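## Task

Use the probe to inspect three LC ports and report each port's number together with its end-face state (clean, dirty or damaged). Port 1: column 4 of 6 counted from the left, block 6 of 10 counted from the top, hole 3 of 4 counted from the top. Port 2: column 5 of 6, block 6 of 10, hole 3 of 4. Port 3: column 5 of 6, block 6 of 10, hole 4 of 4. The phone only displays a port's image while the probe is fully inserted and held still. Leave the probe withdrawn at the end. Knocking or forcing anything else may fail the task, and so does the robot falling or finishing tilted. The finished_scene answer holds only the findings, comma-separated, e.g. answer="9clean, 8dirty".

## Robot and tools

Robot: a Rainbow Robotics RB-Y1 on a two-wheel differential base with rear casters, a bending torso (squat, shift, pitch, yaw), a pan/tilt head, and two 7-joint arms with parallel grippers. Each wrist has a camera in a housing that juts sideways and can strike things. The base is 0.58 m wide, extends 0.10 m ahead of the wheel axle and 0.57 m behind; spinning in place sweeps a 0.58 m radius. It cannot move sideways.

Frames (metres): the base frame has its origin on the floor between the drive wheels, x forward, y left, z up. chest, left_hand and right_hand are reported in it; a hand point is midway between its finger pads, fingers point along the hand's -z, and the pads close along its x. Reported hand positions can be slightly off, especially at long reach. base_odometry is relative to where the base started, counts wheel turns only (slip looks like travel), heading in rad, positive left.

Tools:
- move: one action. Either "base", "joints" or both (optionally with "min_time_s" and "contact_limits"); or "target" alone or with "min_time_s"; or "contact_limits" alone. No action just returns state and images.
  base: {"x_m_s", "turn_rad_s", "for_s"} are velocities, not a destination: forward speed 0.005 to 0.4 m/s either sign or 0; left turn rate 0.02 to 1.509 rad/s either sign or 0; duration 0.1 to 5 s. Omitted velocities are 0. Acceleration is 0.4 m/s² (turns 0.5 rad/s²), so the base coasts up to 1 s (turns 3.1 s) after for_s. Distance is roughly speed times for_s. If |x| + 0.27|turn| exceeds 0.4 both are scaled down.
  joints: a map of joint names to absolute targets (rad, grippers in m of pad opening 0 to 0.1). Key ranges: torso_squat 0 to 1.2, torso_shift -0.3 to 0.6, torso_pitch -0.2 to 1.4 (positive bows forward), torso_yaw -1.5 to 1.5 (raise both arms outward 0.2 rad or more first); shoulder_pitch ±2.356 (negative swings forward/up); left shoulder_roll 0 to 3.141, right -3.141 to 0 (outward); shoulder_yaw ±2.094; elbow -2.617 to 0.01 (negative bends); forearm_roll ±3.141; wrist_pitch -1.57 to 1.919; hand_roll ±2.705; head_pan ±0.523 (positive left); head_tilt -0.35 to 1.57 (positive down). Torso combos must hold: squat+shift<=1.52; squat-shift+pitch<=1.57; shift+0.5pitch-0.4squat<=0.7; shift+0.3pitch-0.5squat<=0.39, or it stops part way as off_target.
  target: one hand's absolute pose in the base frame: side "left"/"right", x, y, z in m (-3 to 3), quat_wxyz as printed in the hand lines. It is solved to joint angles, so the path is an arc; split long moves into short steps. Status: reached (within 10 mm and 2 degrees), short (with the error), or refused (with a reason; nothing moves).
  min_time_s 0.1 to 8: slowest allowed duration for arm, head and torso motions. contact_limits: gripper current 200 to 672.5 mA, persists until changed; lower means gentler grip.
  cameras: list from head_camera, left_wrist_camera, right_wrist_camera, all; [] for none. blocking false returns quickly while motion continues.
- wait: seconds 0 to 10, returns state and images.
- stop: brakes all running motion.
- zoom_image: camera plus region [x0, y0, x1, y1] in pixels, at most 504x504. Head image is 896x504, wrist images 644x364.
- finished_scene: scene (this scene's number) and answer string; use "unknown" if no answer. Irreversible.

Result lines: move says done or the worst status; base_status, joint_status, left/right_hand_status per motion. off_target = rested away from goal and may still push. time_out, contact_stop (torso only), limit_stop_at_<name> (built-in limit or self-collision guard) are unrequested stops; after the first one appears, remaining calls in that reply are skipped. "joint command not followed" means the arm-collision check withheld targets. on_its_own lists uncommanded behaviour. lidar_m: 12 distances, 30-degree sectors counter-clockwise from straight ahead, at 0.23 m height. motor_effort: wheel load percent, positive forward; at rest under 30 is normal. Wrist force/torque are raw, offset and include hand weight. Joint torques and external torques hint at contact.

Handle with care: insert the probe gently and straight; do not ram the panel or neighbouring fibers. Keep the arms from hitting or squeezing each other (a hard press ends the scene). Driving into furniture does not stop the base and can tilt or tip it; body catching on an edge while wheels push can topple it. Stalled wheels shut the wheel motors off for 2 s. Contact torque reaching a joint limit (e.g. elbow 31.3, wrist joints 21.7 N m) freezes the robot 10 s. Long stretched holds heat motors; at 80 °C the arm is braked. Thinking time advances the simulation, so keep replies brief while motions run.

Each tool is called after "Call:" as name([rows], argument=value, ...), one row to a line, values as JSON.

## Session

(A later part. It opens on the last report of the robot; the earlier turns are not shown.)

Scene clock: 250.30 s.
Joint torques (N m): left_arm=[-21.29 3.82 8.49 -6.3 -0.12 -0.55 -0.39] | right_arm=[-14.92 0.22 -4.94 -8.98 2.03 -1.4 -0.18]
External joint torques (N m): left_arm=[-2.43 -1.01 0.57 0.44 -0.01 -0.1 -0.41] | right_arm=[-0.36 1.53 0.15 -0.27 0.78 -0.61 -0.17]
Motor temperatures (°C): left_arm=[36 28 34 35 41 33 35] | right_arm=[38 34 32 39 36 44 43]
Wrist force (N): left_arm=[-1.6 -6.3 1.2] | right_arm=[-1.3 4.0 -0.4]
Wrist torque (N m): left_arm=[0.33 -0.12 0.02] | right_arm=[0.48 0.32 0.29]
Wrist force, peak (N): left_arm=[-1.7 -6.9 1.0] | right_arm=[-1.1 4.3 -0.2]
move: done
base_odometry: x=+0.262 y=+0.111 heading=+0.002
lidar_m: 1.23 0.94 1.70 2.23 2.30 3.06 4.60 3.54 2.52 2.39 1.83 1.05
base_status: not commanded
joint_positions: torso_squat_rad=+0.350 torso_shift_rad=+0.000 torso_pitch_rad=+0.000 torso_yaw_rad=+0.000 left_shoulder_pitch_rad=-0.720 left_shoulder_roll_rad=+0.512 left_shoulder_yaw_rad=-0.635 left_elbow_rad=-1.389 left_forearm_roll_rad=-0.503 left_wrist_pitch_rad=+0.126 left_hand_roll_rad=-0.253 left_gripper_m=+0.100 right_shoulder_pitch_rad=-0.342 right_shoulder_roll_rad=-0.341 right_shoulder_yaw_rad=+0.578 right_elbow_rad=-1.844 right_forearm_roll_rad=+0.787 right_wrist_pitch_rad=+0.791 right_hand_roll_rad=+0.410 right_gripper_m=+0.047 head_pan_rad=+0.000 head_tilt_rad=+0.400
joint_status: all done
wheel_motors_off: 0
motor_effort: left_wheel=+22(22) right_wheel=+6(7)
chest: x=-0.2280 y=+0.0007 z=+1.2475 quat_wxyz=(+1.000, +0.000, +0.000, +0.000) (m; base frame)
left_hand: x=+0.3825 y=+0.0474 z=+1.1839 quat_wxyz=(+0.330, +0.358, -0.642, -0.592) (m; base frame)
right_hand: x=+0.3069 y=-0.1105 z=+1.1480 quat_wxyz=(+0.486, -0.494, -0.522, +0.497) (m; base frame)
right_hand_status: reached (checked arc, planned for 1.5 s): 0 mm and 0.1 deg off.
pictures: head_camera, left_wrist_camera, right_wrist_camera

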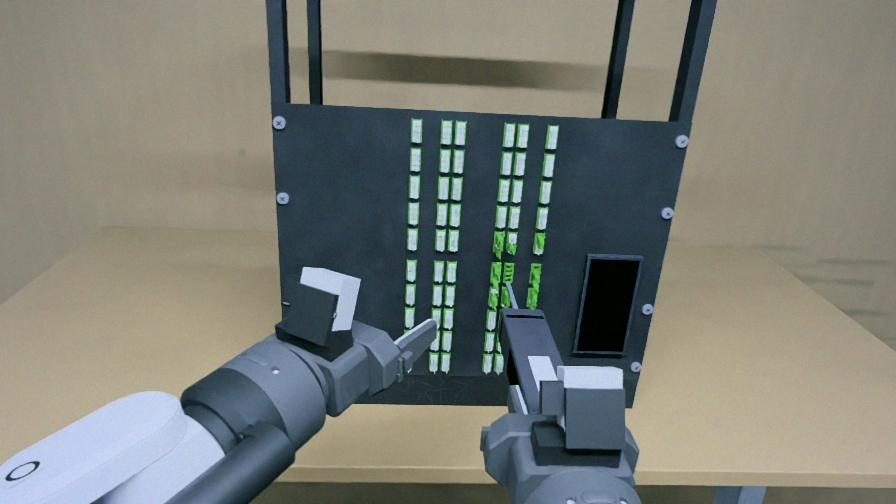

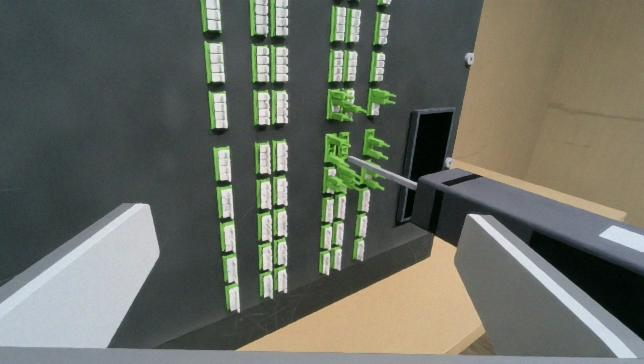

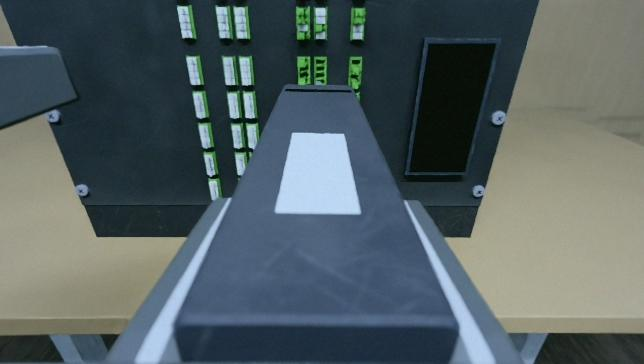

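Call:
move(target={"side":"right","x":0.3130,"y":-0.1106,"z":1.1478,"quat_wxyz":[0.4862,-0.4942,-0.5222,0.4966]}, min_time_s=1.5, cameras=["head_camera","left_wrist_camera","right_wrist_camera"])

Call:
zoom_image(camera="right_wrist_camera", region=[300, 55, 350, 95])

Call:
zoom_image(camera="head_camera", region=[490, 255, 530, 295])

Call:
zoom_image(camera="left_wrist_camera", region=[320, 120, 400, 184])

Scene clock: 258.97 s.
Joint torques (N m): left_arm=[-20.7 3.86 8.59 -6.31 -0.15 -0.64 -0.42] | right_arm=[-19.25 0.16 -6.66 -9.02 1.31 -1.32 -0.28]
External joint torques (N m): left_arm=[-1.84 -0.98 0.67 0.43 -0.05 -0.2 -0.44] | right_arm=[-4.4 1.55 -1.52 -0.31 0.06 -0.55 -0.27]
Motor temperatures (°C): left_arm=[36 28 34 35 41 33 35] | right_arm=[37 34 32 39 36 44 43]
Wrist force (N): left_arm=[-1.8 -6.2 1.3] | right_arm=[-1.2 4.1 -0.1]
Wrist torque (N m): left_arm=[0.31 -0.16 0.01] | right_arm=[0.48 0.31 0.29]
Wrist force, peak (N): left_arm=[-1.5 -7.1 1.3] | right_arm=[-1.3 4.2 -0.3]
move: done
base_odometry: x=+0.262 y=+0.111 heading=+0.002
lidar_m: 1.23 0.94 1.69 2.23 2.29 3.05 4.60 3.54 2.51 2.40 1.83 1.04
base_status: not commanded
joint_positions: torso_squat_rad=+0.350 torso_shift_rad=+0.000 torso_pitch_rad=+0.000 torso_yaw_rad=+0.000 left_shoulder_pitch_rad=-0.720 left_shoulder_roll_rad=+0.512 left_shoulder_yaw_rad=-0.635 left_elbow_rad=-1.389 left_forearm_roll_rad=-0.503 left_wrist_pitch_rad=+0.126 left_hand_roll_rad=-0.253 left_gripper_m=+0.100 right_shoulder_pitch_rad=-0.357 right_shoulder_roll_rad=-0.338 right_shoulder_yaw_rad=+0.572 right_elbow_rad=-1.818 right_forearm_roll_rad=+0.786 right_wrist_pitch_rad=+0.780 right_hand_roll_rad=+0.402 right_gripper_m=+0.047 head_pan_rad=+0.000 head_tilt_rad=+0.400
joint_status: all done
wheel_motors_off: 0
motor_effort: left_wheel=+22(22) right_wheel=+6(8)
chest: x=-0.2280 y=+0.0007 z=+1.2475 quat_wxyz=(+1.000, +0.000, +0.000, +0.000) (m; base frame)
left_hand: x=+0.3825 y=+0.0474 z=+1.1839 quat_wxyz=(+0.330, +0.358, -0.642, -0.592) (m; base frame)
right_hand: x=+0.3126 y=-0.1108 z=+1.1472 quat_wxyz=(+0.487, -0.494, -0.522, +0.497) (m; base frame)
right_hand_status: reached (checked arc, planned for 1.5 s): 1 mm and 0.1 deg off.
pictures: head_camera, left_wrist_camera, right_wrist_camera

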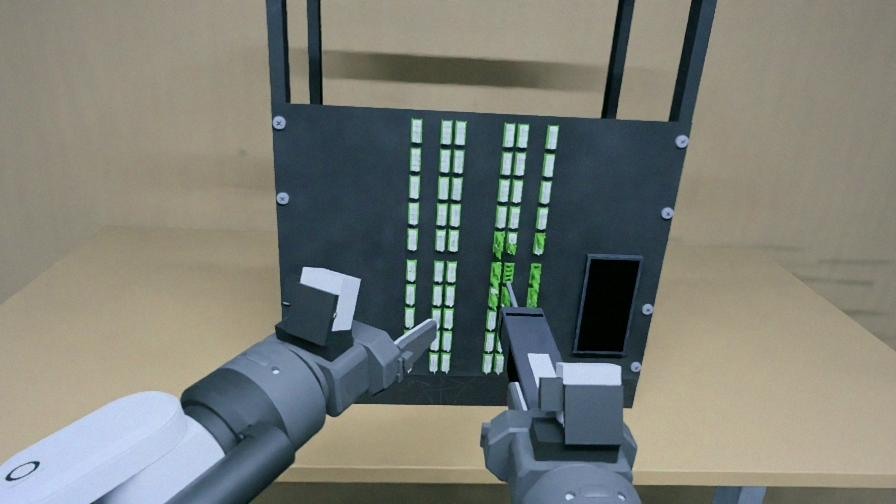

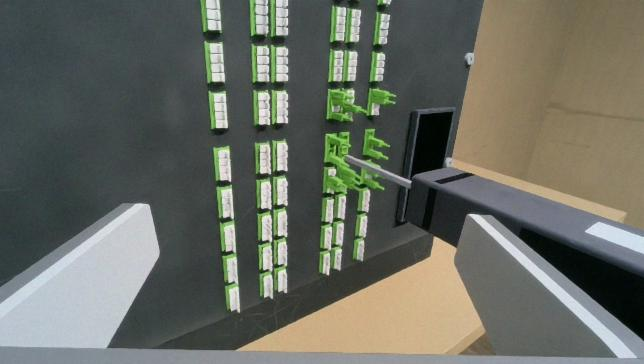

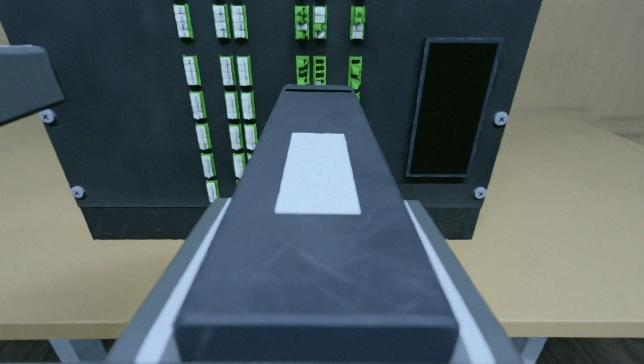

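Scaled by 10.080 from the camera's 644x364 image, which has a finer 1265x715 frame.

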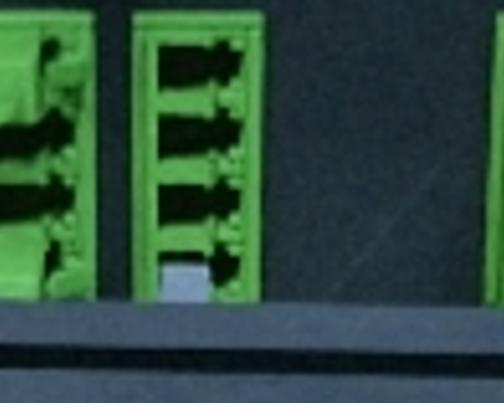

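Scaled by 12.600 from the camera's 896x504 image, which has a finer 1280x720 frame.

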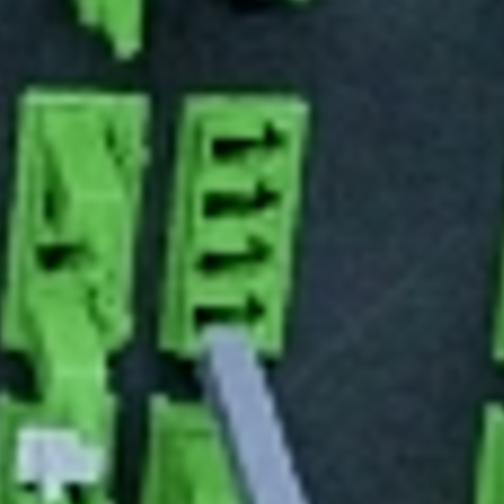

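Scaled by 6.300 from the camera's 644x364 image, which has a finer 920x520 frame.

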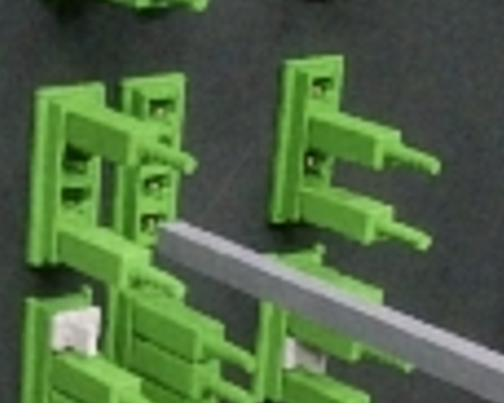

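Call:
move(target={"side":"right","x":0.3163,"y":-0.1102,"z":1.1482,"quat_wxyz":[0.4862,-0.4942,-0.5222,0.4966]}, min_time_s=1.5, cameras=["head_camera","left_wrist_camera","right_wrist_camera"])

Call:
zoom_image(camera="right_wrist_camera", region=[300, 55, 350, 95])

Call:
zoom_image(camera="head_camera", region=[490, 255, 530, 295])

Call:
zoom_image(camera="left_wrist_camera", region=[320, 120, 400, 184])

Scene clock: 264.93 s.
Joint torques (N m): left_arm=[-20.75 4.01 8.54 -6.35 -0.19 -0.52 -0.29] | right_arm=[-19.47 0.12 -6.6 -8.98 1.32 -1.39 -0.16]
External joint torques (N m): left_arm=[-1.89 -0.82 0.62 0.39 -0.08 -0.07 -0.3] | right_arm=[-4.43 1.54 -1.45 -0.27 0.08 -0.62 -0.15]
Motor temperatures (°C): left_arm=[36 28 34 35 41 33 35] | right_arm=[37 34 32 39 36 44 43]
Wrist force (N): left_arm=[-1.5 -6.4 0.8] | right_arm=[-0.9 4.2 -0.2]
Wrist torque (N m): left_arm=[0.36 -0.10 0.01] | right_arm=[0.47 0.35 0.29]
Wrist force, peak (N): left_arm=[-1.6 -6.8 1.3] | right_arm=[-1.3 4.3 -0.2]
move: done
base_odometry: x=+0.262 y=+0.111 heading=+0.002
lidar_m: 1.23 0.94 1.69 2.23 2.30 3.05 4.61 3.54 2.51 2.39 1.83 1.04
base_status: not commanded
joint_positions: torso_squat_rad=+0.350 torso_shift_rad=+0.000 torso_pitch_rad=+0.000 torso_yaw_rad=+0.000 left_shoulder_pitch_rad=-0.720 left_shoulder_roll_rad=+0.512 left_shoulder_yaw_rad=-0.635 left_elbow_rad=-1.389 left_forearm_roll_rad=-0.503 left_wrist_pitch_rad=+0.126 left_hand_roll_rad=-0.253 left_gripper_m=+0.100 right_shoulder_pitch_rad=-0.367 right_shoulder_roll_rad=-0.335 right_shoulder_yaw_rad=+0.570 right_elbow_rad=-1.803 right_forearm_roll_rad=+0.784 right_wrist_pitch_rad=+0.775 right_hand_roll_rad=+0.399 right_gripper_m=+0.047 head_pan_rad=+0.000 head_tilt_rad=+0.400
joint_status: all done
wheel_motors_off: 0
motor_effort: left_wheel=+22(22) right_wheel=+5(7)
chest: x=-0.2280 y=+0.0007 z=+1.2475 quat_wxyz=(+1.000, +0.000, +0.000, +0.000) (m; base frame)
left_hand: x=+0.3825 y=+0.0474 z=+1.1839 quat_wxyz=(+0.330, +0.358, -0.642, -0.592) (m; base frame)
right_hand: x=+0.3161 y=-0.1104 z=+1.1476 quat_wxyz=(+0.486, -0.494, -0.522, +0.497) (m; base frame)
right_hand_status: reached (checked arc, planned for 1.5 s): 1 mm and 0.1 deg off.
pictures: head_camera, left_wrist_camera, right_wrist_camera

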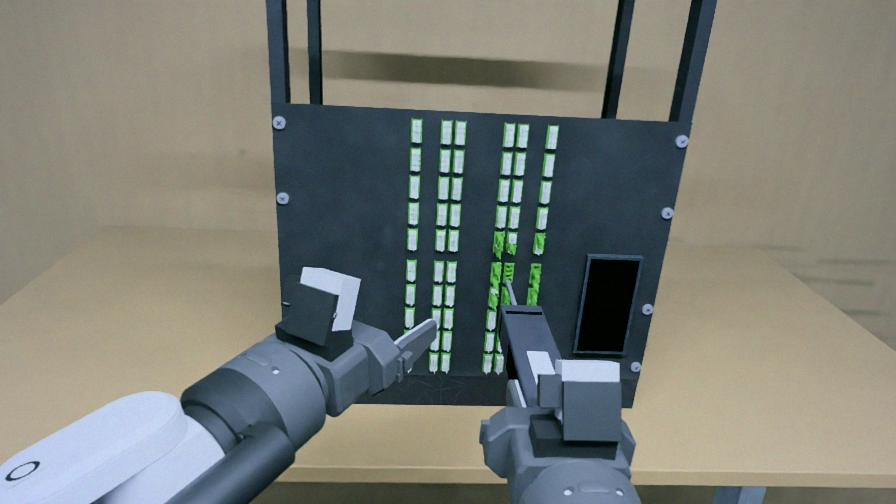

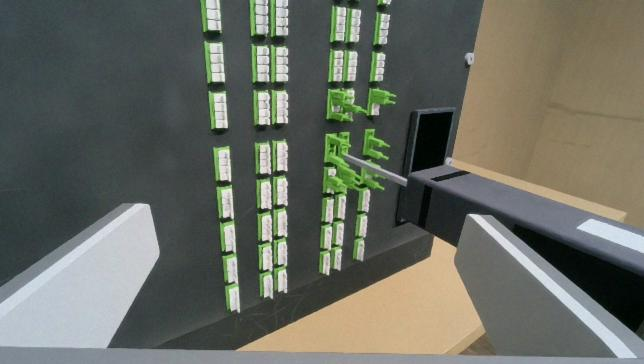

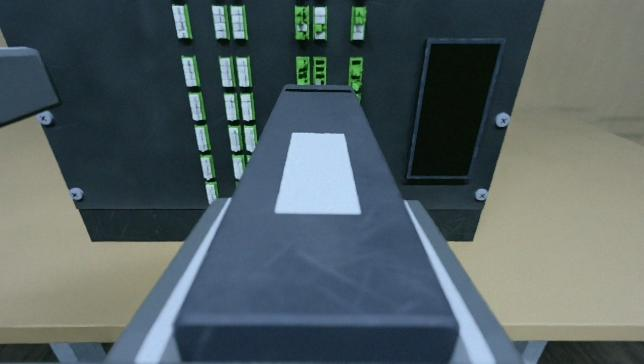

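Scaled by 10.080 from the camera's 644x364 image, which has a finer 1265x715 frame.

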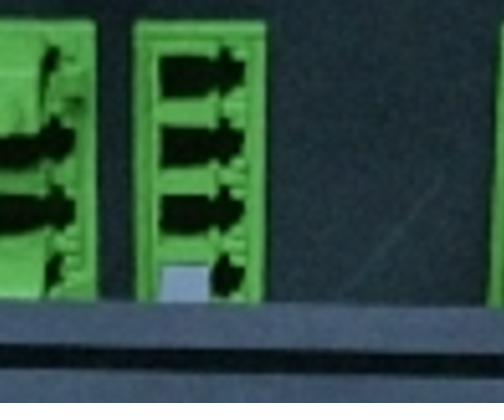

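Scaled by 12.600 from the camera's 896x504 image, which has a finer 1280x720 frame.

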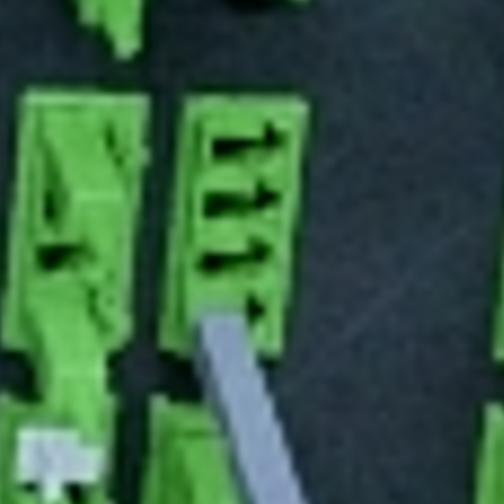

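Scaled by 6.300 from the camera's 644x364 image, which has a finer 920x520 frame.

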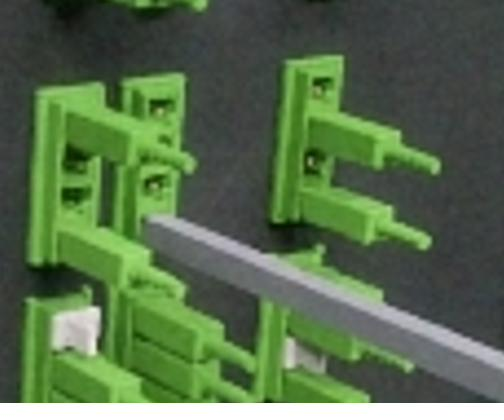

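Call:
move(target={"side":"right","x":0.3185,"y":-0.1100,"z":1.1482,"quat_wxyz":[0.4862,-0.4942,-0.5222,0.4966]}, min_time_s=1.5, cameras=["head_camera","left_wrist_camera","right_wrist_camera"])

Call:
zoom_image(camera="right_wrist_camera", region=[300, 55, 350, 95])

Call:
zoom_image(camera="head_camera", region=[490, 255, 530, 295])

Scene clock: 269.43 s.
Joint torques (N m): left_arm=[-20.76 3.75 8.43 -6.23 -0.23 -0.57 -0.49] | right_arm=[-19.32 0.08 -6.71 -8.94 1.3 -1.3 -0.19]
External joint torques (N m): left_arm=[-1.89 -1.08 0.51 0.51 -0.12 -0.13 -0.5] | right_arm=[-4.16 1.52 -1.54 -0.24 0.06 -0.53 -0.18]
Motor temperatures (°C): left_arm=[36 28 34 35 41 33 35] | right_arm=[37 34 32 39 36 44 43]
Wrist force (N): left_arm=[-1.2 -6.4 1.1] | right_arm=[-1.0 3.4 -0.6]
Wrist torque (N m): left_arm=[0.37 -0.07 0.03] | right_arm=[0.45 0.33 0.29]
Wrist force, peak (N): left_arm=[-1.5 -7.2 1.2] | right_arm=[-1.4 5.1 0.2]
move: done
base_odometry: x=+0.262 y=+0.111 heading=+0.002
lidar_m: 1.23 0.94 1.69 2.23 2.29 3.05 4.61 3.54 2.52 2.39 1.83 1.03
base_status: not commanded
joint_positions: torso_squat_rad=+0.350 torso_shift_rad=+0.000 torso_pitch_rad=+0.000 torso_yaw_rad=+0.000 left_shoulder_pitch_rad=-0.720 left_shoulder_roll_rad=+0.512 left_shoulder_yaw_rad=-0.635 left_elbow_rad=-1.389 left_forearm_roll_rad=-0.503 left_wrist_pitch_rad=+0.126 left_hand_roll_rad=-0.253 left_gripper_m=+0.100 right_shoulder_pitch_rad=-0.374 right_shoulder_roll_rad=-0.333 right_shoulder_yaw_rad=+0.568 right_elbow_rad=-1.793 right_forearm_roll_rad=+0.784 right_wrist_pitch_rad=+0.772 right_hand_roll_rad=+0.396 right_gripper_m=+0.047 head_pan_rad=+0.000 head_tilt_rad=+0.400
joint_status: all done
wheel_motors_off: 0
motor_effort: left_wheel=+22(22) right_wheel=+6(8)
chest: x=-0.2280 y=+0.0007 z=+1.2475 quat_wxyz=(+1.000, +0.000, +0.000, +0.000) (m; base frame)
left_hand: x=+0.3825 y=+0.0474 z=+1.1839 quat_wxyz=(+0.330, +0.358, -0.642, -0.592) (m; base frame)
right_hand: x=+0.3183 y=-0.1102 z=+1.1476 quat_wxyz=(+0.486, -0.494, -0.522, +0.497) (m; base frame)
right_hand_status: reached (checked arc, planned for 1.5 s): 1 mm and 0.1 deg off.
pictures: head_camera, left_wrist_camera, right_wrist_camera

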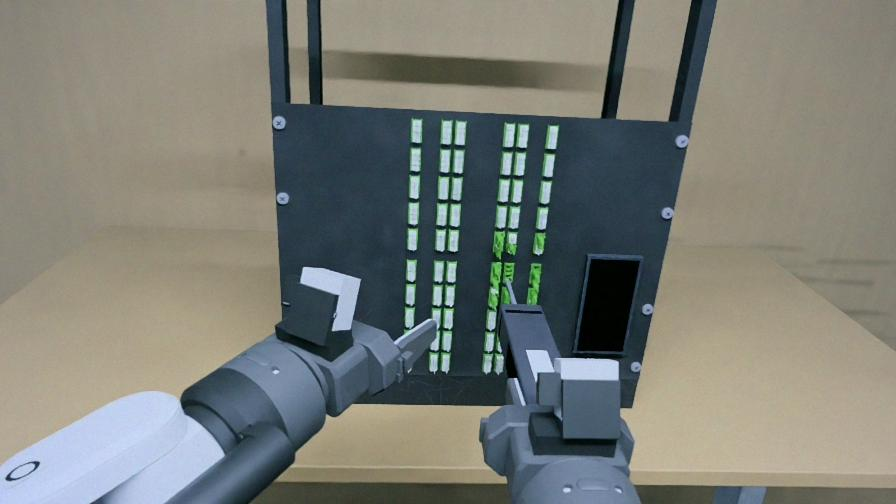

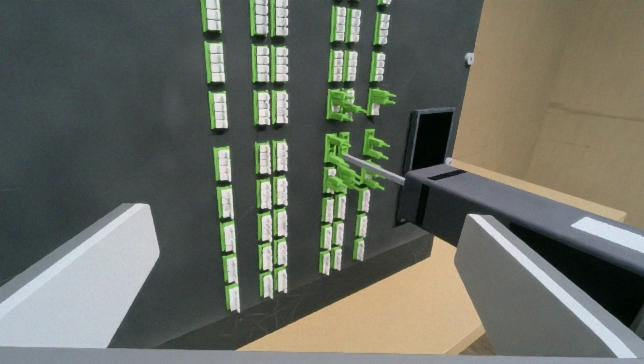

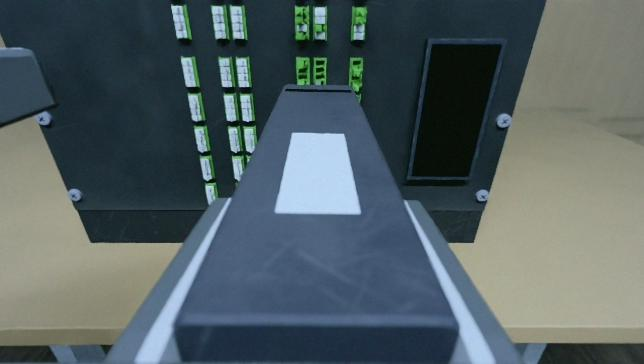

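Scaled by 10.080 from the camera's 644x364 image, which has a finer 1265x715 frame.

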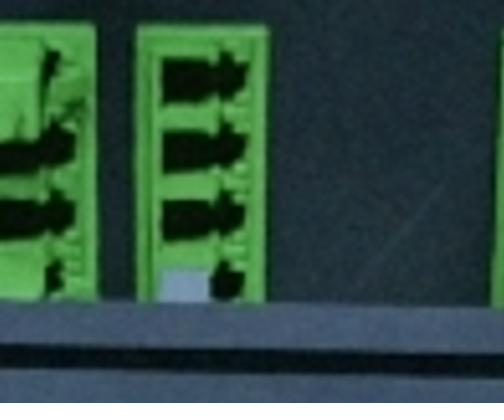

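Scaled by 12.600 from the camera's 896x504 image, which has a finer 1280x720 frame.

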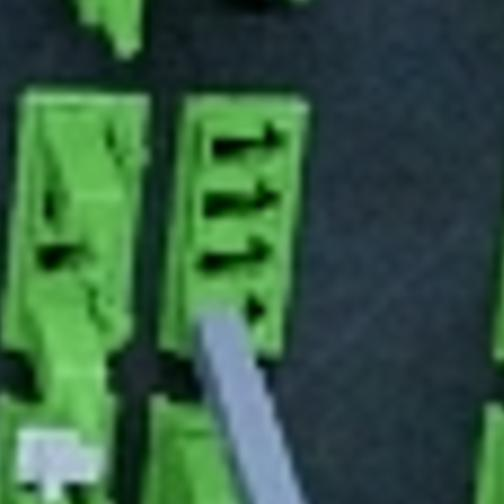

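In the hole.

Call:
move(target={"side":"right","x":0.3235,"y":-0.1098,"z":1.1482,"quat_wxyz":[0.4862,-0.4942,-0.5222,0.4966]}, min_time_s=2, cameras=[])

Call:
move(target={"side":"right","x":0.3285,"y":-0.1096,"z":1.1482,"quat_wxyz":[0.4862,-0.4942,-0.5222,0.4966]}, min_time_s=2, cameras=[])

Call:
move(target={"side":"right","x":0.3302,"y":-0.1095,"z":1.1482,"quat_wxyz":[0.4862,-0.4942,-0.5222,0.4966]}, min_time_s=1.5, cameras=["head_camera","right_wrist_camera"])

Call:
zoom_image(camera="head_camera", region=[570, 275, 650, 340])

Call:
zoom_image(camera="right_wrist_camera", region=[410, 75, 500, 155])

Scene clock: 276.80 s.
Joint torques (N m): left_arm=[-20.78 4.02 8.5 -6.3 -0.16 -0.64 -0.31] | right_arm=[-19.6 -0.15 -7.02 -9.02 1.33 -1.24 -0.23]
External joint torques (N m): left_arm=[-1.92 -0.81 0.58 0.44 -0.06 -0.2 -0.32] | right_arm=[-4.19 1.36 -1.83 -0.32 0.1 -0.49 -0.23]
Motor temperatures (°C): left_arm=[36 28 34 35 41 33 35] | right_arm=[37 34 32 39 36 44 43]
Wrist force (N): left_arm=[-1.5 -6.4 1.2] | right_arm=[-1.0 4.8 0.1]
Wrist torque (N m): left_arm=[0.35 -0.11 0.00] | right_arm=[0.47 0.28 0.28]
Wrist force, peak (N): left_arm=[-1.8 -6.9 1.5] | right_arm=[-1.9 5.8 0.3]
move: done
base_odometry: x=+0.262 y=+0.111 heading=+0.002
lidar_m: 1.23 0.94 1.69 2.23 2.29 3.06 4.61 3.54 2.52 2.39 1.83 1.05
base_status: not commanded
joint_positions: torso_squat_rad=+0.350 torso_shift_rad=+0.000 torso_pitch_rad=+0.000 torso_yaw_rad=+0.000 left_shoulder_pitch_rad=-0.720 left_shoulder_roll_rad=+0.512 left_shoulder_yaw_rad=-0.635 left_elbow_rad=-1.389 left_forearm_roll_rad=-0.503 left_wrist_pitch_rad=+0.126 left_hand_roll_rad=-0.253 left_gripper_m=+0.100 right_shoulder_pitch_rad=-0.387 right_shoulder_roll_rad=-0.330 right_shoulder_yaw_rad=+0.563 right_elbow_rad=-1.771 right_forearm_roll_rad=+0.782 right_wrist_pitch_rad=+0.764 right_hand_roll_rad=+0.391 right_gripper_m=+0.047 head_pan_rad=+0.000 head_tilt_rad=+0.400
joint_status: all done
wheel_motors_off: 0
motor_effort: left_wheel=+22(22) right_wheel=+6(8)
chest: x=-0.2280 y=+0.0007 z=+1.2475 quat_wxyz=(+1.000, +0.000, +0.000, +0.000) (m; base frame)
left_hand: x=+0.3825 y=+0.0474 z=+1.1839 quat_wxyz=(+0.330, +0.358, -0.642, -0.592) (m; base frame)
right_hand: x=+0.3232 y=-0.1100 z=+1.1476 quat_wxyz=(+0.486, -0.494, -0.522, +0.497) (m; base frame)
right_hand_status: reached (checked arc, planned for 2.0 s): 1 mm and 0.1 deg off.
pictures: none
No camera images: "cameras" was empty.

Scene clock: 279.13 s.
Joint torques (N m): left_arm=[-20.95 3.94 8.5 -6.21 -0.23 -0.65 -0.34] | right_arm=[-20.08 -0.28 -7.25 -8.99 1.36 -1.09 -0.18]
External joint torques (N m): left_arm=[-2.08 -0.9 0.58 0.53 -0.12 -0.2 -0.36] | right_arm=[-4.4 1.29 -2.03 -0.3 0.13 -0.35 -0.18]
Motor temperatures (°C): left_arm=[36 28 34 35 41 33 35] | right_arm=[38 34 32 39 36 44 43]
Wrist force (N): left_arm=[-1.1 -6.2 1.2] | right_arm=[-0.7 4.7 0.0]
Wrist torque (N m): left_arm=[0.31 -0.10 0.04] | right_arm=[0.50 0.24 0.28]
Wrist force, peak (N): left_arm=[-1.4 -6.7 1.6] | right_arm=[-1.9 5.9 0.5]
move: done
base_odometry: x=+0.262 y=+0.111 heading=+0.002
lidar_m: 1.23 0.95 1.69 2.23 2.30 3.06 4.61 3.55 2.51 2.39 1.83 1.05
base_status: not commanded
joint_positions: torso_squat_rad=+0.350 torso_shift_rad=+0.000 torso_pitch_rad=+0.000 torso_yaw_rad=+0.000 left_shoulder_pitch_rad=-0.720 left_shoulder_roll_rad=+0.512 left_shoulder_yaw_rad=-0.635 left_elbow_rad=-1.389 left_forearm_roll_rad=-0.503 left_wrist_pitch_rad=+0.126 left_hand_roll_rad=-0.253 left_gripper_m=+0.100 right_shoulder_pitch_rad=-0.402 right_shoulder_roll_rad=-0.326 right_shoulder_yaw_rad=+0.559 right_elbow_rad=-1.748 right_forearm_roll_rad=+0.781 right_wrist_pitch_rad=+0.755 right_hand_roll_rad=+0.385 right_gripper_m=+0.047 head_pan_rad=+0.000 head_tilt_rad=+0.400
joint_status: all done
wheel_motors_off: 0
motor_effort: left_wheel=+22(22) right_wheel=+6(7)
chest: x=-0.2280 y=+0.0007 z=+1.2475 quat_wxyz=(+1.000, +0.000, +0.000, +0.000) (m; base frame)
left_hand: x=+0.3825 y=+0.0474 z=+1.1839 quat_wxyz=(+0.330, +0.358, -0.642, -0.592) (m; base frame)
right_hand: x=+0.3281 y=-0.1098 z=+1.1476 quat_wxyz=(+0.486, -0.494, -0.522, +0.497) (m; base frame)
right_hand_status: reached (checked arc, planned for 2.0 s): 1 mm and 0.1 deg off.
pictures: none
No camera images: "cameras" was empty.

Scene clock: 280.97 s.
Joint torques (N m): left_arm=[-20.99 4.04 8.35 -6.28 -0.2 -0.66 -0.49] | right_arm=[-21.46 -0.33 -7.8 -7.91 1.77 -1.42 -0.2]
External joint torques (N m): left_arm=[-2.13 -0.8 0.43 0.46 -0.09 -0.21 -0.5] | right_arm=[-5.69 1.26 -2.57 0.78 0.56 -0.68 -0.19]
Motor temperatures (°C): left_arm=[36 28 34 35 41 33 35] | right_arm=[38 34 32 39 36 44 43]
Wrist force (N): left_arm=[-1.3 -6.2 1.1] | right_arm=[-1.6 2.8 9.5]
Wrist torque (N m): left_arm=[0.33 -0.04 0.01] | right_arm=[0.48 0.41 0.29]
Wrist force, peak (N): left_arm=[-1.5 -6.8 1.3] | right_arm=[-1.7 4.3 9.6]
move: done
base_odometry: x=+0.262 y=+0.111 heading=+0.002
lidar_m: 1.23 0.95 1.70 2.23 2.30 3.05 4.61 3.54 2.52 2.39 1.82 1.04
base_status: not commanded
joint_positions: torso_squat_rad=+0.350 torso_shift_rad=+0.000 torso_pitch_rad=+0.000 torso_yaw_rad=+0.000 left_shoulder_pitch_rad=-0.720 left_shoulder_roll_rad=+0.512 left_shoulder_yaw_rad=-0.635 left_elbow_rad=-1.389 left_forearm_roll_rad=-0.503 left_wrist_pitch_rad=+0.126 left_hand_roll_rad=-0.253 left_gripper_m=+0.100 right_shoulder_pitch_rad=-0.407 right_shoulder_roll_rad=-0.325 right_shoulder_yaw_rad=+0.558 right_elbow_rad=-1.739 right_forearm_roll_rad=+0.781 right_wrist_pitch_rad=+0.752 right_hand_roll_rad=+0.383 right_gripper_m=+0.047 head_pan_rad=+0.000 head_tilt_rad=+0.400
joint_status: all done
wheel_motors_off: 0
motor_effort: left_wheel=+22(22) right_wheel=+6(7)
chest: x=-0.2280 y=+0.0007 z=+1.2475 quat_wxyz=(+1.000, +0.000, +0.000, +0.000) (m; base frame)
left_hand: x=+0.3825 y=+0.0474 z=+1.1839 quat_wxyz=(+0.330, +0.358, -0.642, -0.592) (m; base frame)
right_hand: x=+0.3299 y=-0.1096 z=+1.1475 quat_wxyz=(+0.486, -0.494, -0.522, +0.497) (m; base frame)
right_hand_status: reached (checked arc, planned for 1.5 s): 1 mm and 0.1 deg off.
pictures: head_camera, right_wrist_camera

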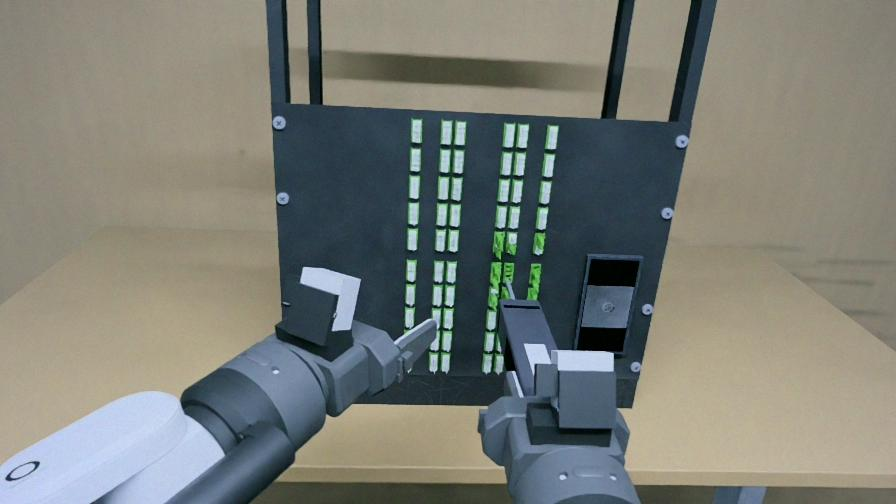

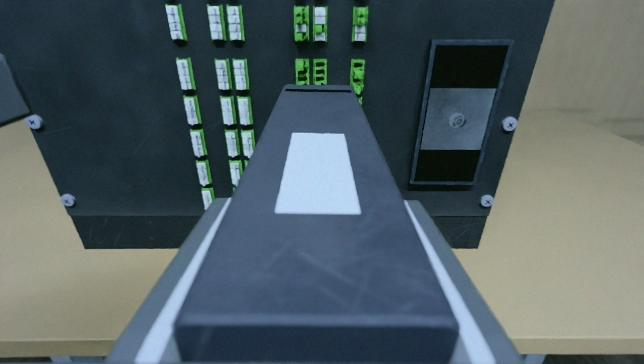

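Scaled by 6.300 from the camera's 896x504 image, which has a finer 1280x720 frame.

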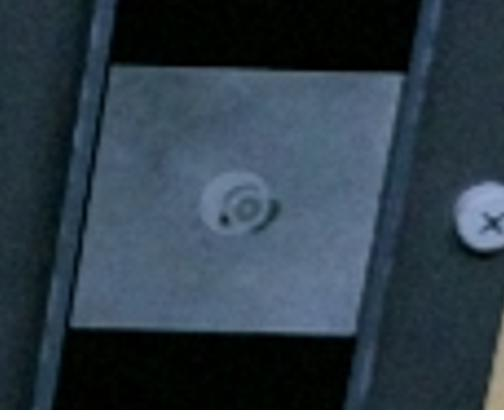

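Scaled by 5.600 from the camera's 644x364 image, which has a finer 1265x715 frame.

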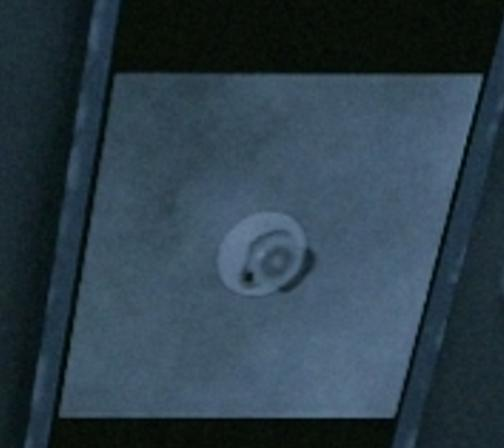

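Call:
zoom_image(camera="right_wrist_camera", region=[444, 108, 472, 134])

Call:
move(target={"side":"right","x":0.3200,"y":-0.1100,"z":1.1482,"quat_wxyz":[0.4862,-0.4942,-0.5222,0.4966]}, min_time_s=1.5, cameras=[])

Call:
move(target={"side":"right","x":0.2950,"y":-0.1110,"z":1.1482,"quat_wxyz":[0.4862,-0.4942,-0.5222,0.4966]}, min_time_s=1.5, cameras=[])

Call:
move(target={"side":"right","x":0.2700,"y":-0.1120,"z":1.1500,"quat_wxyz":[0.4862,-0.4942,-0.5222,0.4966]}, min_time_s=1.5, cameras=[])

Call:
move(target={"side":"right","x":0.2700,"y":-0.0957,"z":1.1546,"quat_wxyz":[0.4862,-0.4942,-0.5222,0.4966]}, min_time_s=1.5)

Call:
zoom_image(camera="right_wrist_camera", region=[300, 55, 350, 95])

Call:
zoom_image(camera="head_camera", region=[480, 255, 530, 305])

Call:
zoom_image(camera="left_wrist_camera", region=[320, 120, 400, 184])

Scaled by 18.000 from the camera's 644x364 image, which has a finer 1265x715 frame.

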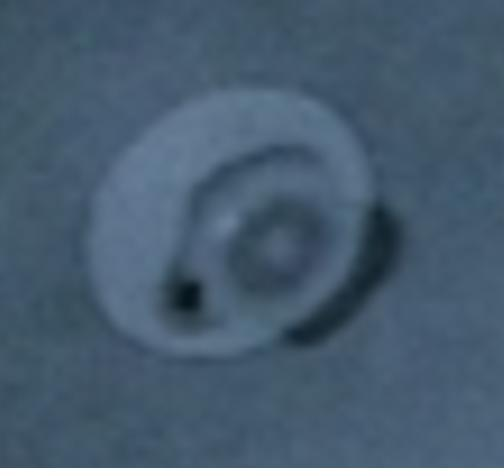

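Scene clock: 291.00 s.
Joint torques (N m): left_arm=[-20.62 3.91 8.42 -6.22 -0.26 -0.52 -0.29] | right_arm=[-16.52 -2.59 -4.87 -11.39 2.14 -1.01 0.23]
External joint torques (N m): left_arm=[-1.76 -0.93 0.5 0.52 -0.15 -0.08 -0.3] | right_arm=[-1.24 -1.13 0.3 -2.69 0.91 -0.25 0.23]
Motor temperatures (°C): left_arm=[36 28 34 35 41 33 35] | right_arm=[38 34 32 39 36 44 43]
Wrist force (N): left_arm=[-1.7 -6.9 1.5] | right_arm=[-1.2 4.4 -0.4]
Wrist torque (N m): left_arm=[0.40 -0.11 0.00] | right_arm=[0.64 0.35 0.29]
Wrist force, peak (N): left_arm=[-1.8 -7.0 0.9] | right_arm=[-1.7 4.4 10.1]
move: done
base_odometry: x=+0.262 y=+0.111 heading=+0.002
lidar_m: 1.23 0.94 1.69 2.23 2.30 3.05 4.61 3.54 2.50 2.39 1.83 1.04
base_status: not commanded
joint_positions: torso_squat_rad=+0.350 torso_shift_rad=+0.000 torso_pitch_rad=+0.000 torso_yaw_rad=+0.000 left_shoulder_pitch_rad=-0.720 left_shoulder_roll_rad=+0.512 left_shoulder_yaw_rad=-0.635 left_elbow_rad=-1.389 left_forearm_roll_rad=-0.503 left_wrist_pitch_rad=+0.126 left_hand_roll_rad=-0.253 left_gripper_m=+0.100 right_shoulder_pitch_rad=-0.380 right_shoulder_roll_rad=-0.331 right_shoulder_yaw_rad=+0.565 right_elbow_rad=-1.783 right_forearm_roll_rad=+0.784 right_wrist_pitch_rad=+0.768 right_hand_roll_rad=+0.394 right_gripper_m=+0.047 head_pan_rad=+0.000 head_tilt_rad=+0.400
joint_status: all done
wheel_motors_off: 0
motor_effort: left_wheel=+22(22) right_wheel=+6(8)
chest: x=-0.2280 y=+0.0007 z=+1.2475 quat_wxyz=(+1.000, +0.000, +0.000, +0.000) (m; base frame)
left_hand: x=+0.3825 y=+0.0474 z=+1.1839 quat_wxyz=(+0.330, +0.358, -0.642, -0.592) (m; base frame)
right_hand: x=+0.3206 y=-0.1100 z=+1.1478 quat_wxyz=(+0.487, -0.494, -0.522, +0.497) (m; base frame)
right_hand_status: reached (checked arc, planned for 1.5 s): 1 mm and 0.1 deg off.
pictures: none
No camera images: "cameras" was empty.

Scene clock: 292.83 s.
Joint torques (N m): left_arm=[-20.87 4.1 8.46 -6.35 -0.19 -0.57 -0.48] | right_arm=[-14.52 -2.06 -4.86 -11.06 1.98 -0.77 0.25]
External joint torques (N m): left_arm=[-2.01 -0.74 0.54 0.39 -0.09 -0.13 -0.5] | right_arm=[-0.6 -0.92 0.1 -2.32 0.72 0.04 0.25]
Motor temperatures (°C): left_arm=[36 28 34 35 41 33 35] | right_arm=[38 34 32 39 36 44 43]
Wrist force (N): left_arm=[-1.3 -6.5 1.2] | right_arm=[-1.2 4.1 -0.2]
Wrist torque (N m): left_arm=[0.36 -0.07 0.04] | right_arm=[0.48 0.31 0.29]
Wrist force, peak (N): left_arm=[-1.9 -7.0 1.1] | right_arm=[-1.2 5.4 0.1]
move: done
base_odometry: x=+0.262 y=+0.111 heading=+0.002
lidar_m: 1.23 0.95 1.70 2.23 2.30 3.05 4.61 3.55 2.51 2.39 1.83 1.05
base_status: not commanded
joint_positions: torso_squat_rad=+0.350 torso_shift_rad=+0.000 torso_pitch_rad=+0.000 torso_yaw_rad=+0.000 left_shoulder_pitch_rad=-0.720 left_shoulder_roll_rad=+0.512 left_shoulder_yaw_rad=-0.635 left_elbow_rad=-1.389 left_forearm_roll_rad=-0.503 left_wrist_pitch_rad=+0.126 left_hand_roll_rad=-0.253 left_gripper_m=+0.100 right_shoulder_pitch_rad=-0.307 right_shoulder_roll_rad=-0.346 right_shoulder_yaw_rad=+0.586 right_elbow_rad=-1.893 right_forearm_roll_rad=+0.795 right_wrist_pitch_rad=+0.805 right_hand_roll_rad=+0.423 right_gripper_m=+0.047 head_pan_rad=+0.000 head_tilt_rad=+0.400
joint_status: all done
wheel_motors_off: 0
motor_effort: left_wheel=+22(22) right_wheel=+5(8)
chest: x=-0.2280 y=+0.0007 z=+1.2475 quat_wxyz=(+1.000, +0.000, +0.000, +0.000) (m; base frame)
left_hand: x=+0.3825 y=+0.0474 z=+1.1839 quat_wxyz=(+0.330, +0.358, -0.642, -0.592) (m; base frame)
right_hand: x=+0.2951 y=-0.1110 z=+1.1480 quat_wxyz=(+0.486, -0.494, -0.522, +0.497) (m; base frame)
right_hand_status: reached (checked arc, planned for 1.5 s): 0 mm and 0.0 deg off.
pictures: none
No camera images: "cameras" was empty.

Scene clock: 294.67 s.
Joint torques (N m): left_arm=[-20.79 4.02 8.37 -6.33 -0.21 -0.51 -0.37] | right_arm=[-13 -1.67 -4.31 -10.97 2.02 -0.95 0.24]
External joint torques (N m): left_arm=[-1.93 -0.82 0.45 0.41 -0.1 -0.06 -0.38] | right_arm=[-0.41 -0.79 0.38 -2.2 0.73 -0.08 0.25]
Motor temperatures (°C): left_arm=[36 28 34 35 41 33 35] | right_arm=[37 34 32 39 36 44 43]
Wrist force (N): left_arm=[-1.4 -6.3 1.5] | right_arm=[-1.0 4.0 -0.4]
Wrist torque (N m): left_arm=[0.32 -0.10 0.01] | right_arm=[0.48 0.34 0.30]
Wrist force, peak (N): left_arm=[-1.4 -7.1 0.6] | right_arm=[-1.0 4.2 -0.4]
move: done
base_odometry: x=+0.262 y=+0.111 heading=+0.002
lidar_m: 1.23 0.93 1.69 2.24 2.30 3.06 4.61 3.54 2.51 2.39 1.82 1.04
base_status: not commanded
joint_positions: torso_squat_rad=+0.350 torso_shift_rad=+0.000 torso_pitch_rad=+0.000 torso_yaw_rad=+0.000 left_shoulder_pitch_rad=-0.720 left_shoulder_roll_rad=+0.512 left_shoulder_yaw_rad=-0.635 left_elbow_rad=-1.389 left_forearm_roll_rad=-0.503 left_wrist_pitch_rad=+0.126 left_hand_roll_rad=-0.253 left_gripper_m=+0.100 right_shoulder_pitch_rad=-0.238 right_shoulder_roll_rad=-0.360 right_shoulder_yaw_rad=+0.609 right_elbow_rad=-1.998 right_forearm_roll_rad=+0.809 right_wrist_pitch_rad=+0.842 right_hand_roll_rad=+0.451 right_gripper_m=+0.047 head_pan_rad=+0.000 head_tilt_rad=+0.400
joint_status: all done
wheel_motors_off: 0
motor_effort: left_wheel=+22(22) right_wheel=+5(7)
chest: x=-0.2280 y=+0.0007 z=+1.2475 quat_wxyz=(+1.000, +0.000, +0.000, +0.000) (m; base frame)
left_hand: x=+0.3825 y=+0.0474 z=+1.1839 quat_wxyz=(+0.330, +0.358, -0.642, -0.592) (m; base frame)
right_hand: x=+0.2701 y=-0.1120 z=+1.1498 quat_wxyz=(+0.486, -0.494, -0.522, +0.497) (m; base frame)
right_hand_status: reached (checked arc, planned for 1.5 s): 0 mm and 0.0 deg off.
pictures: none
No camera images: "cameras" was empty.

Scene clock: 296.50 s.
Joint torques (N m): left_arm=[-20.73 4.18 8.33 -6.43 -0.22 -0.5 -0.36] | right_arm=[-16.79 1.32 -4.04 -9.22 2.15 -0.87 0.31]
External joint torques (N m): left_arm=[-1.87 -0.66 0.41 0.31 -0.11 -0.05 -0.37] | right_arm=[-4.04 1.46 0.41 -0.45 0.83 0.03 0.32]
Motor temperatures (°C): left_arm=[36 28 34 35 41 33 35] | right_arm=[37 34 32 39 36 44 43]
Wrist force (N): left_arm=[-1.6 -6.0 1.1] | right_arm=[-0.9 3.8 -0.4]
Wrist torque (N m): left_arm=[0.32 -0.13 0.02] | right_arm=[0.52 0.35 0.29]
Wrist force, peak (N): left_arm=[-1.9 -6.7 1.2] | right_arm=[-1.0 4.3 -0.3]
move: done
base_odometry: x=+0.262 y=+0.111 heading=+0.002
lidar_m: 1.23 0.94 1.70 2.23 2.30 3.06 4.61 3.54 2.52 2.39 1.83 1.04
base_status: not commanded
joint_positions: torso_squat_rad=+0.350 torso_shift_rad=+0.000 torso_pitch_rad=+0.000 torso_yaw_rad=+0.000 left_shoulder_pitch_rad=-0.720 left_shoulder_roll_rad=+0.512 left_shoulder_yaw_rad=-0.635 left_elbow_rad=-1.389 left_forearm_roll_rad=-0.503 left_wrist_pitch_rad=+0.126 left_hand_roll_rad=-0.253 left_gripper_m=+0.100 right_shoulder_pitch_rad=-0.261 right_shoulder_roll_rad=-0.321 right_shoulder_yaw_rad=+0.630 right_elbow_rad=-1.989 right_forearm_roll_rad=+0.820 right_wrist_pitch_rad=+0.871 right_hand_roll_rad=+0.473 right_gripper_m=+0.047 head_pan_rad=+0.000 head_tilt_rad=+0.400
joint_status: all done
wheel_motors_off: 0
motor_effort: left_wheel=+22(22) right_wheel=+5(7)
chest: x=-0.2280 y=+0.0007 z=+1.2475 quat_wxyz=(+1.000, +0.000, +0.000, +0.000) (m; base frame)
left_hand: x=+0.3825 y=+0.0474 z=+1.1839 quat_wxyz=(+0.330, +0.358, -0.642, -0.592) (m; base frame)
right_hand: x=+0.2694 y=-0.0960 z=+1.1544 quat_wxyz=(+0.486, -0.494, -0.522, +0.497) (m; base frame)
right_hand_status: reached (checked arc, planned for 1.5 s): 1 mm and 0.1 deg off.
pictures: head_camera, left_wrist_camera, right_wrist_camera

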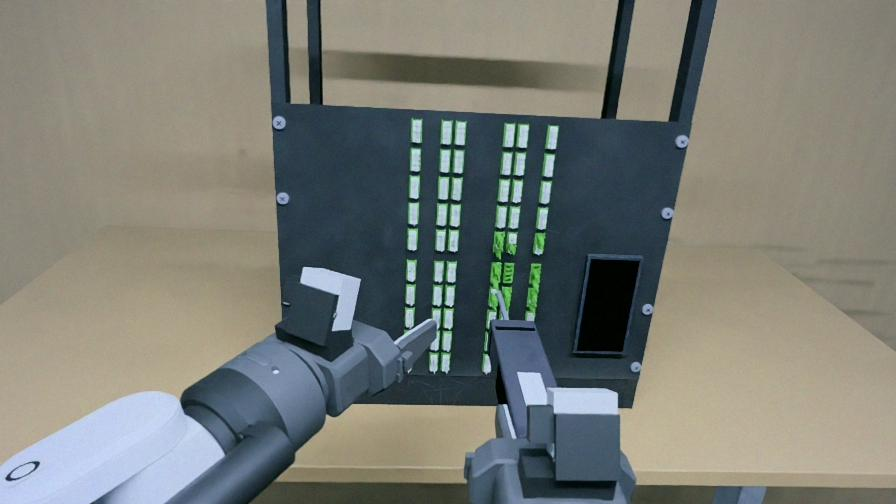

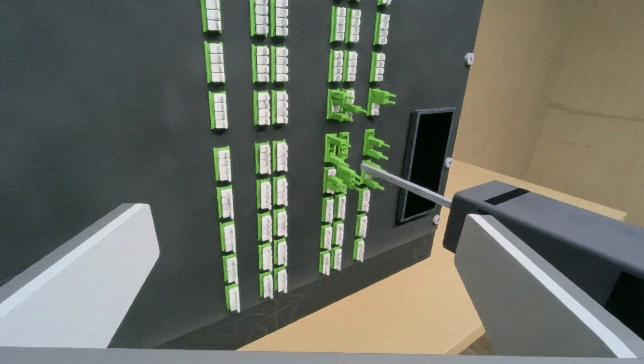

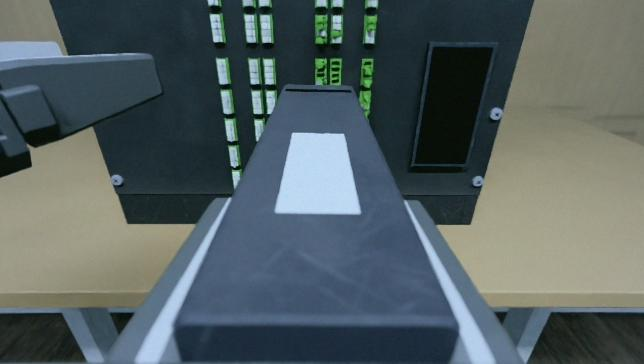

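Scaled by 10.080 from the camera's 644x364 image, which has a finer 1265x715 frame.

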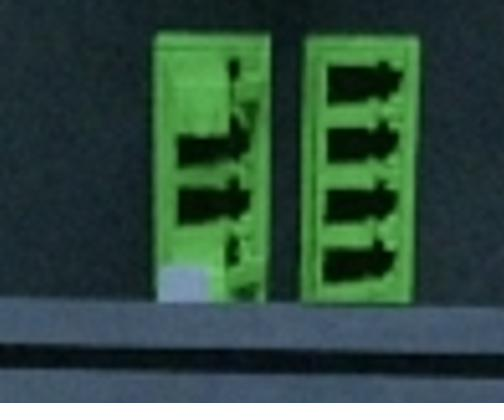

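Scaled by 10.080 from the camera's 896x504 image, which has a finer 1280x720 frame.

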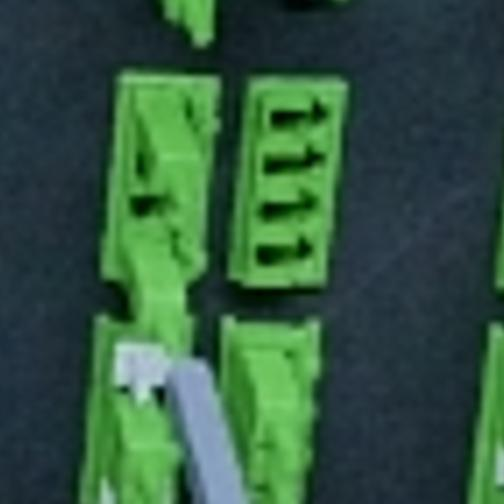

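Scaled by 6.300 from the camera's 644x364 image, which has a finer 920x520 frame.

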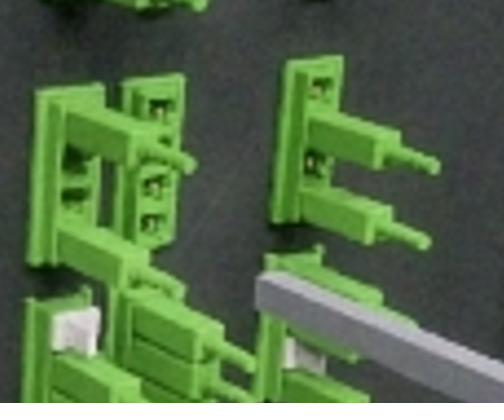

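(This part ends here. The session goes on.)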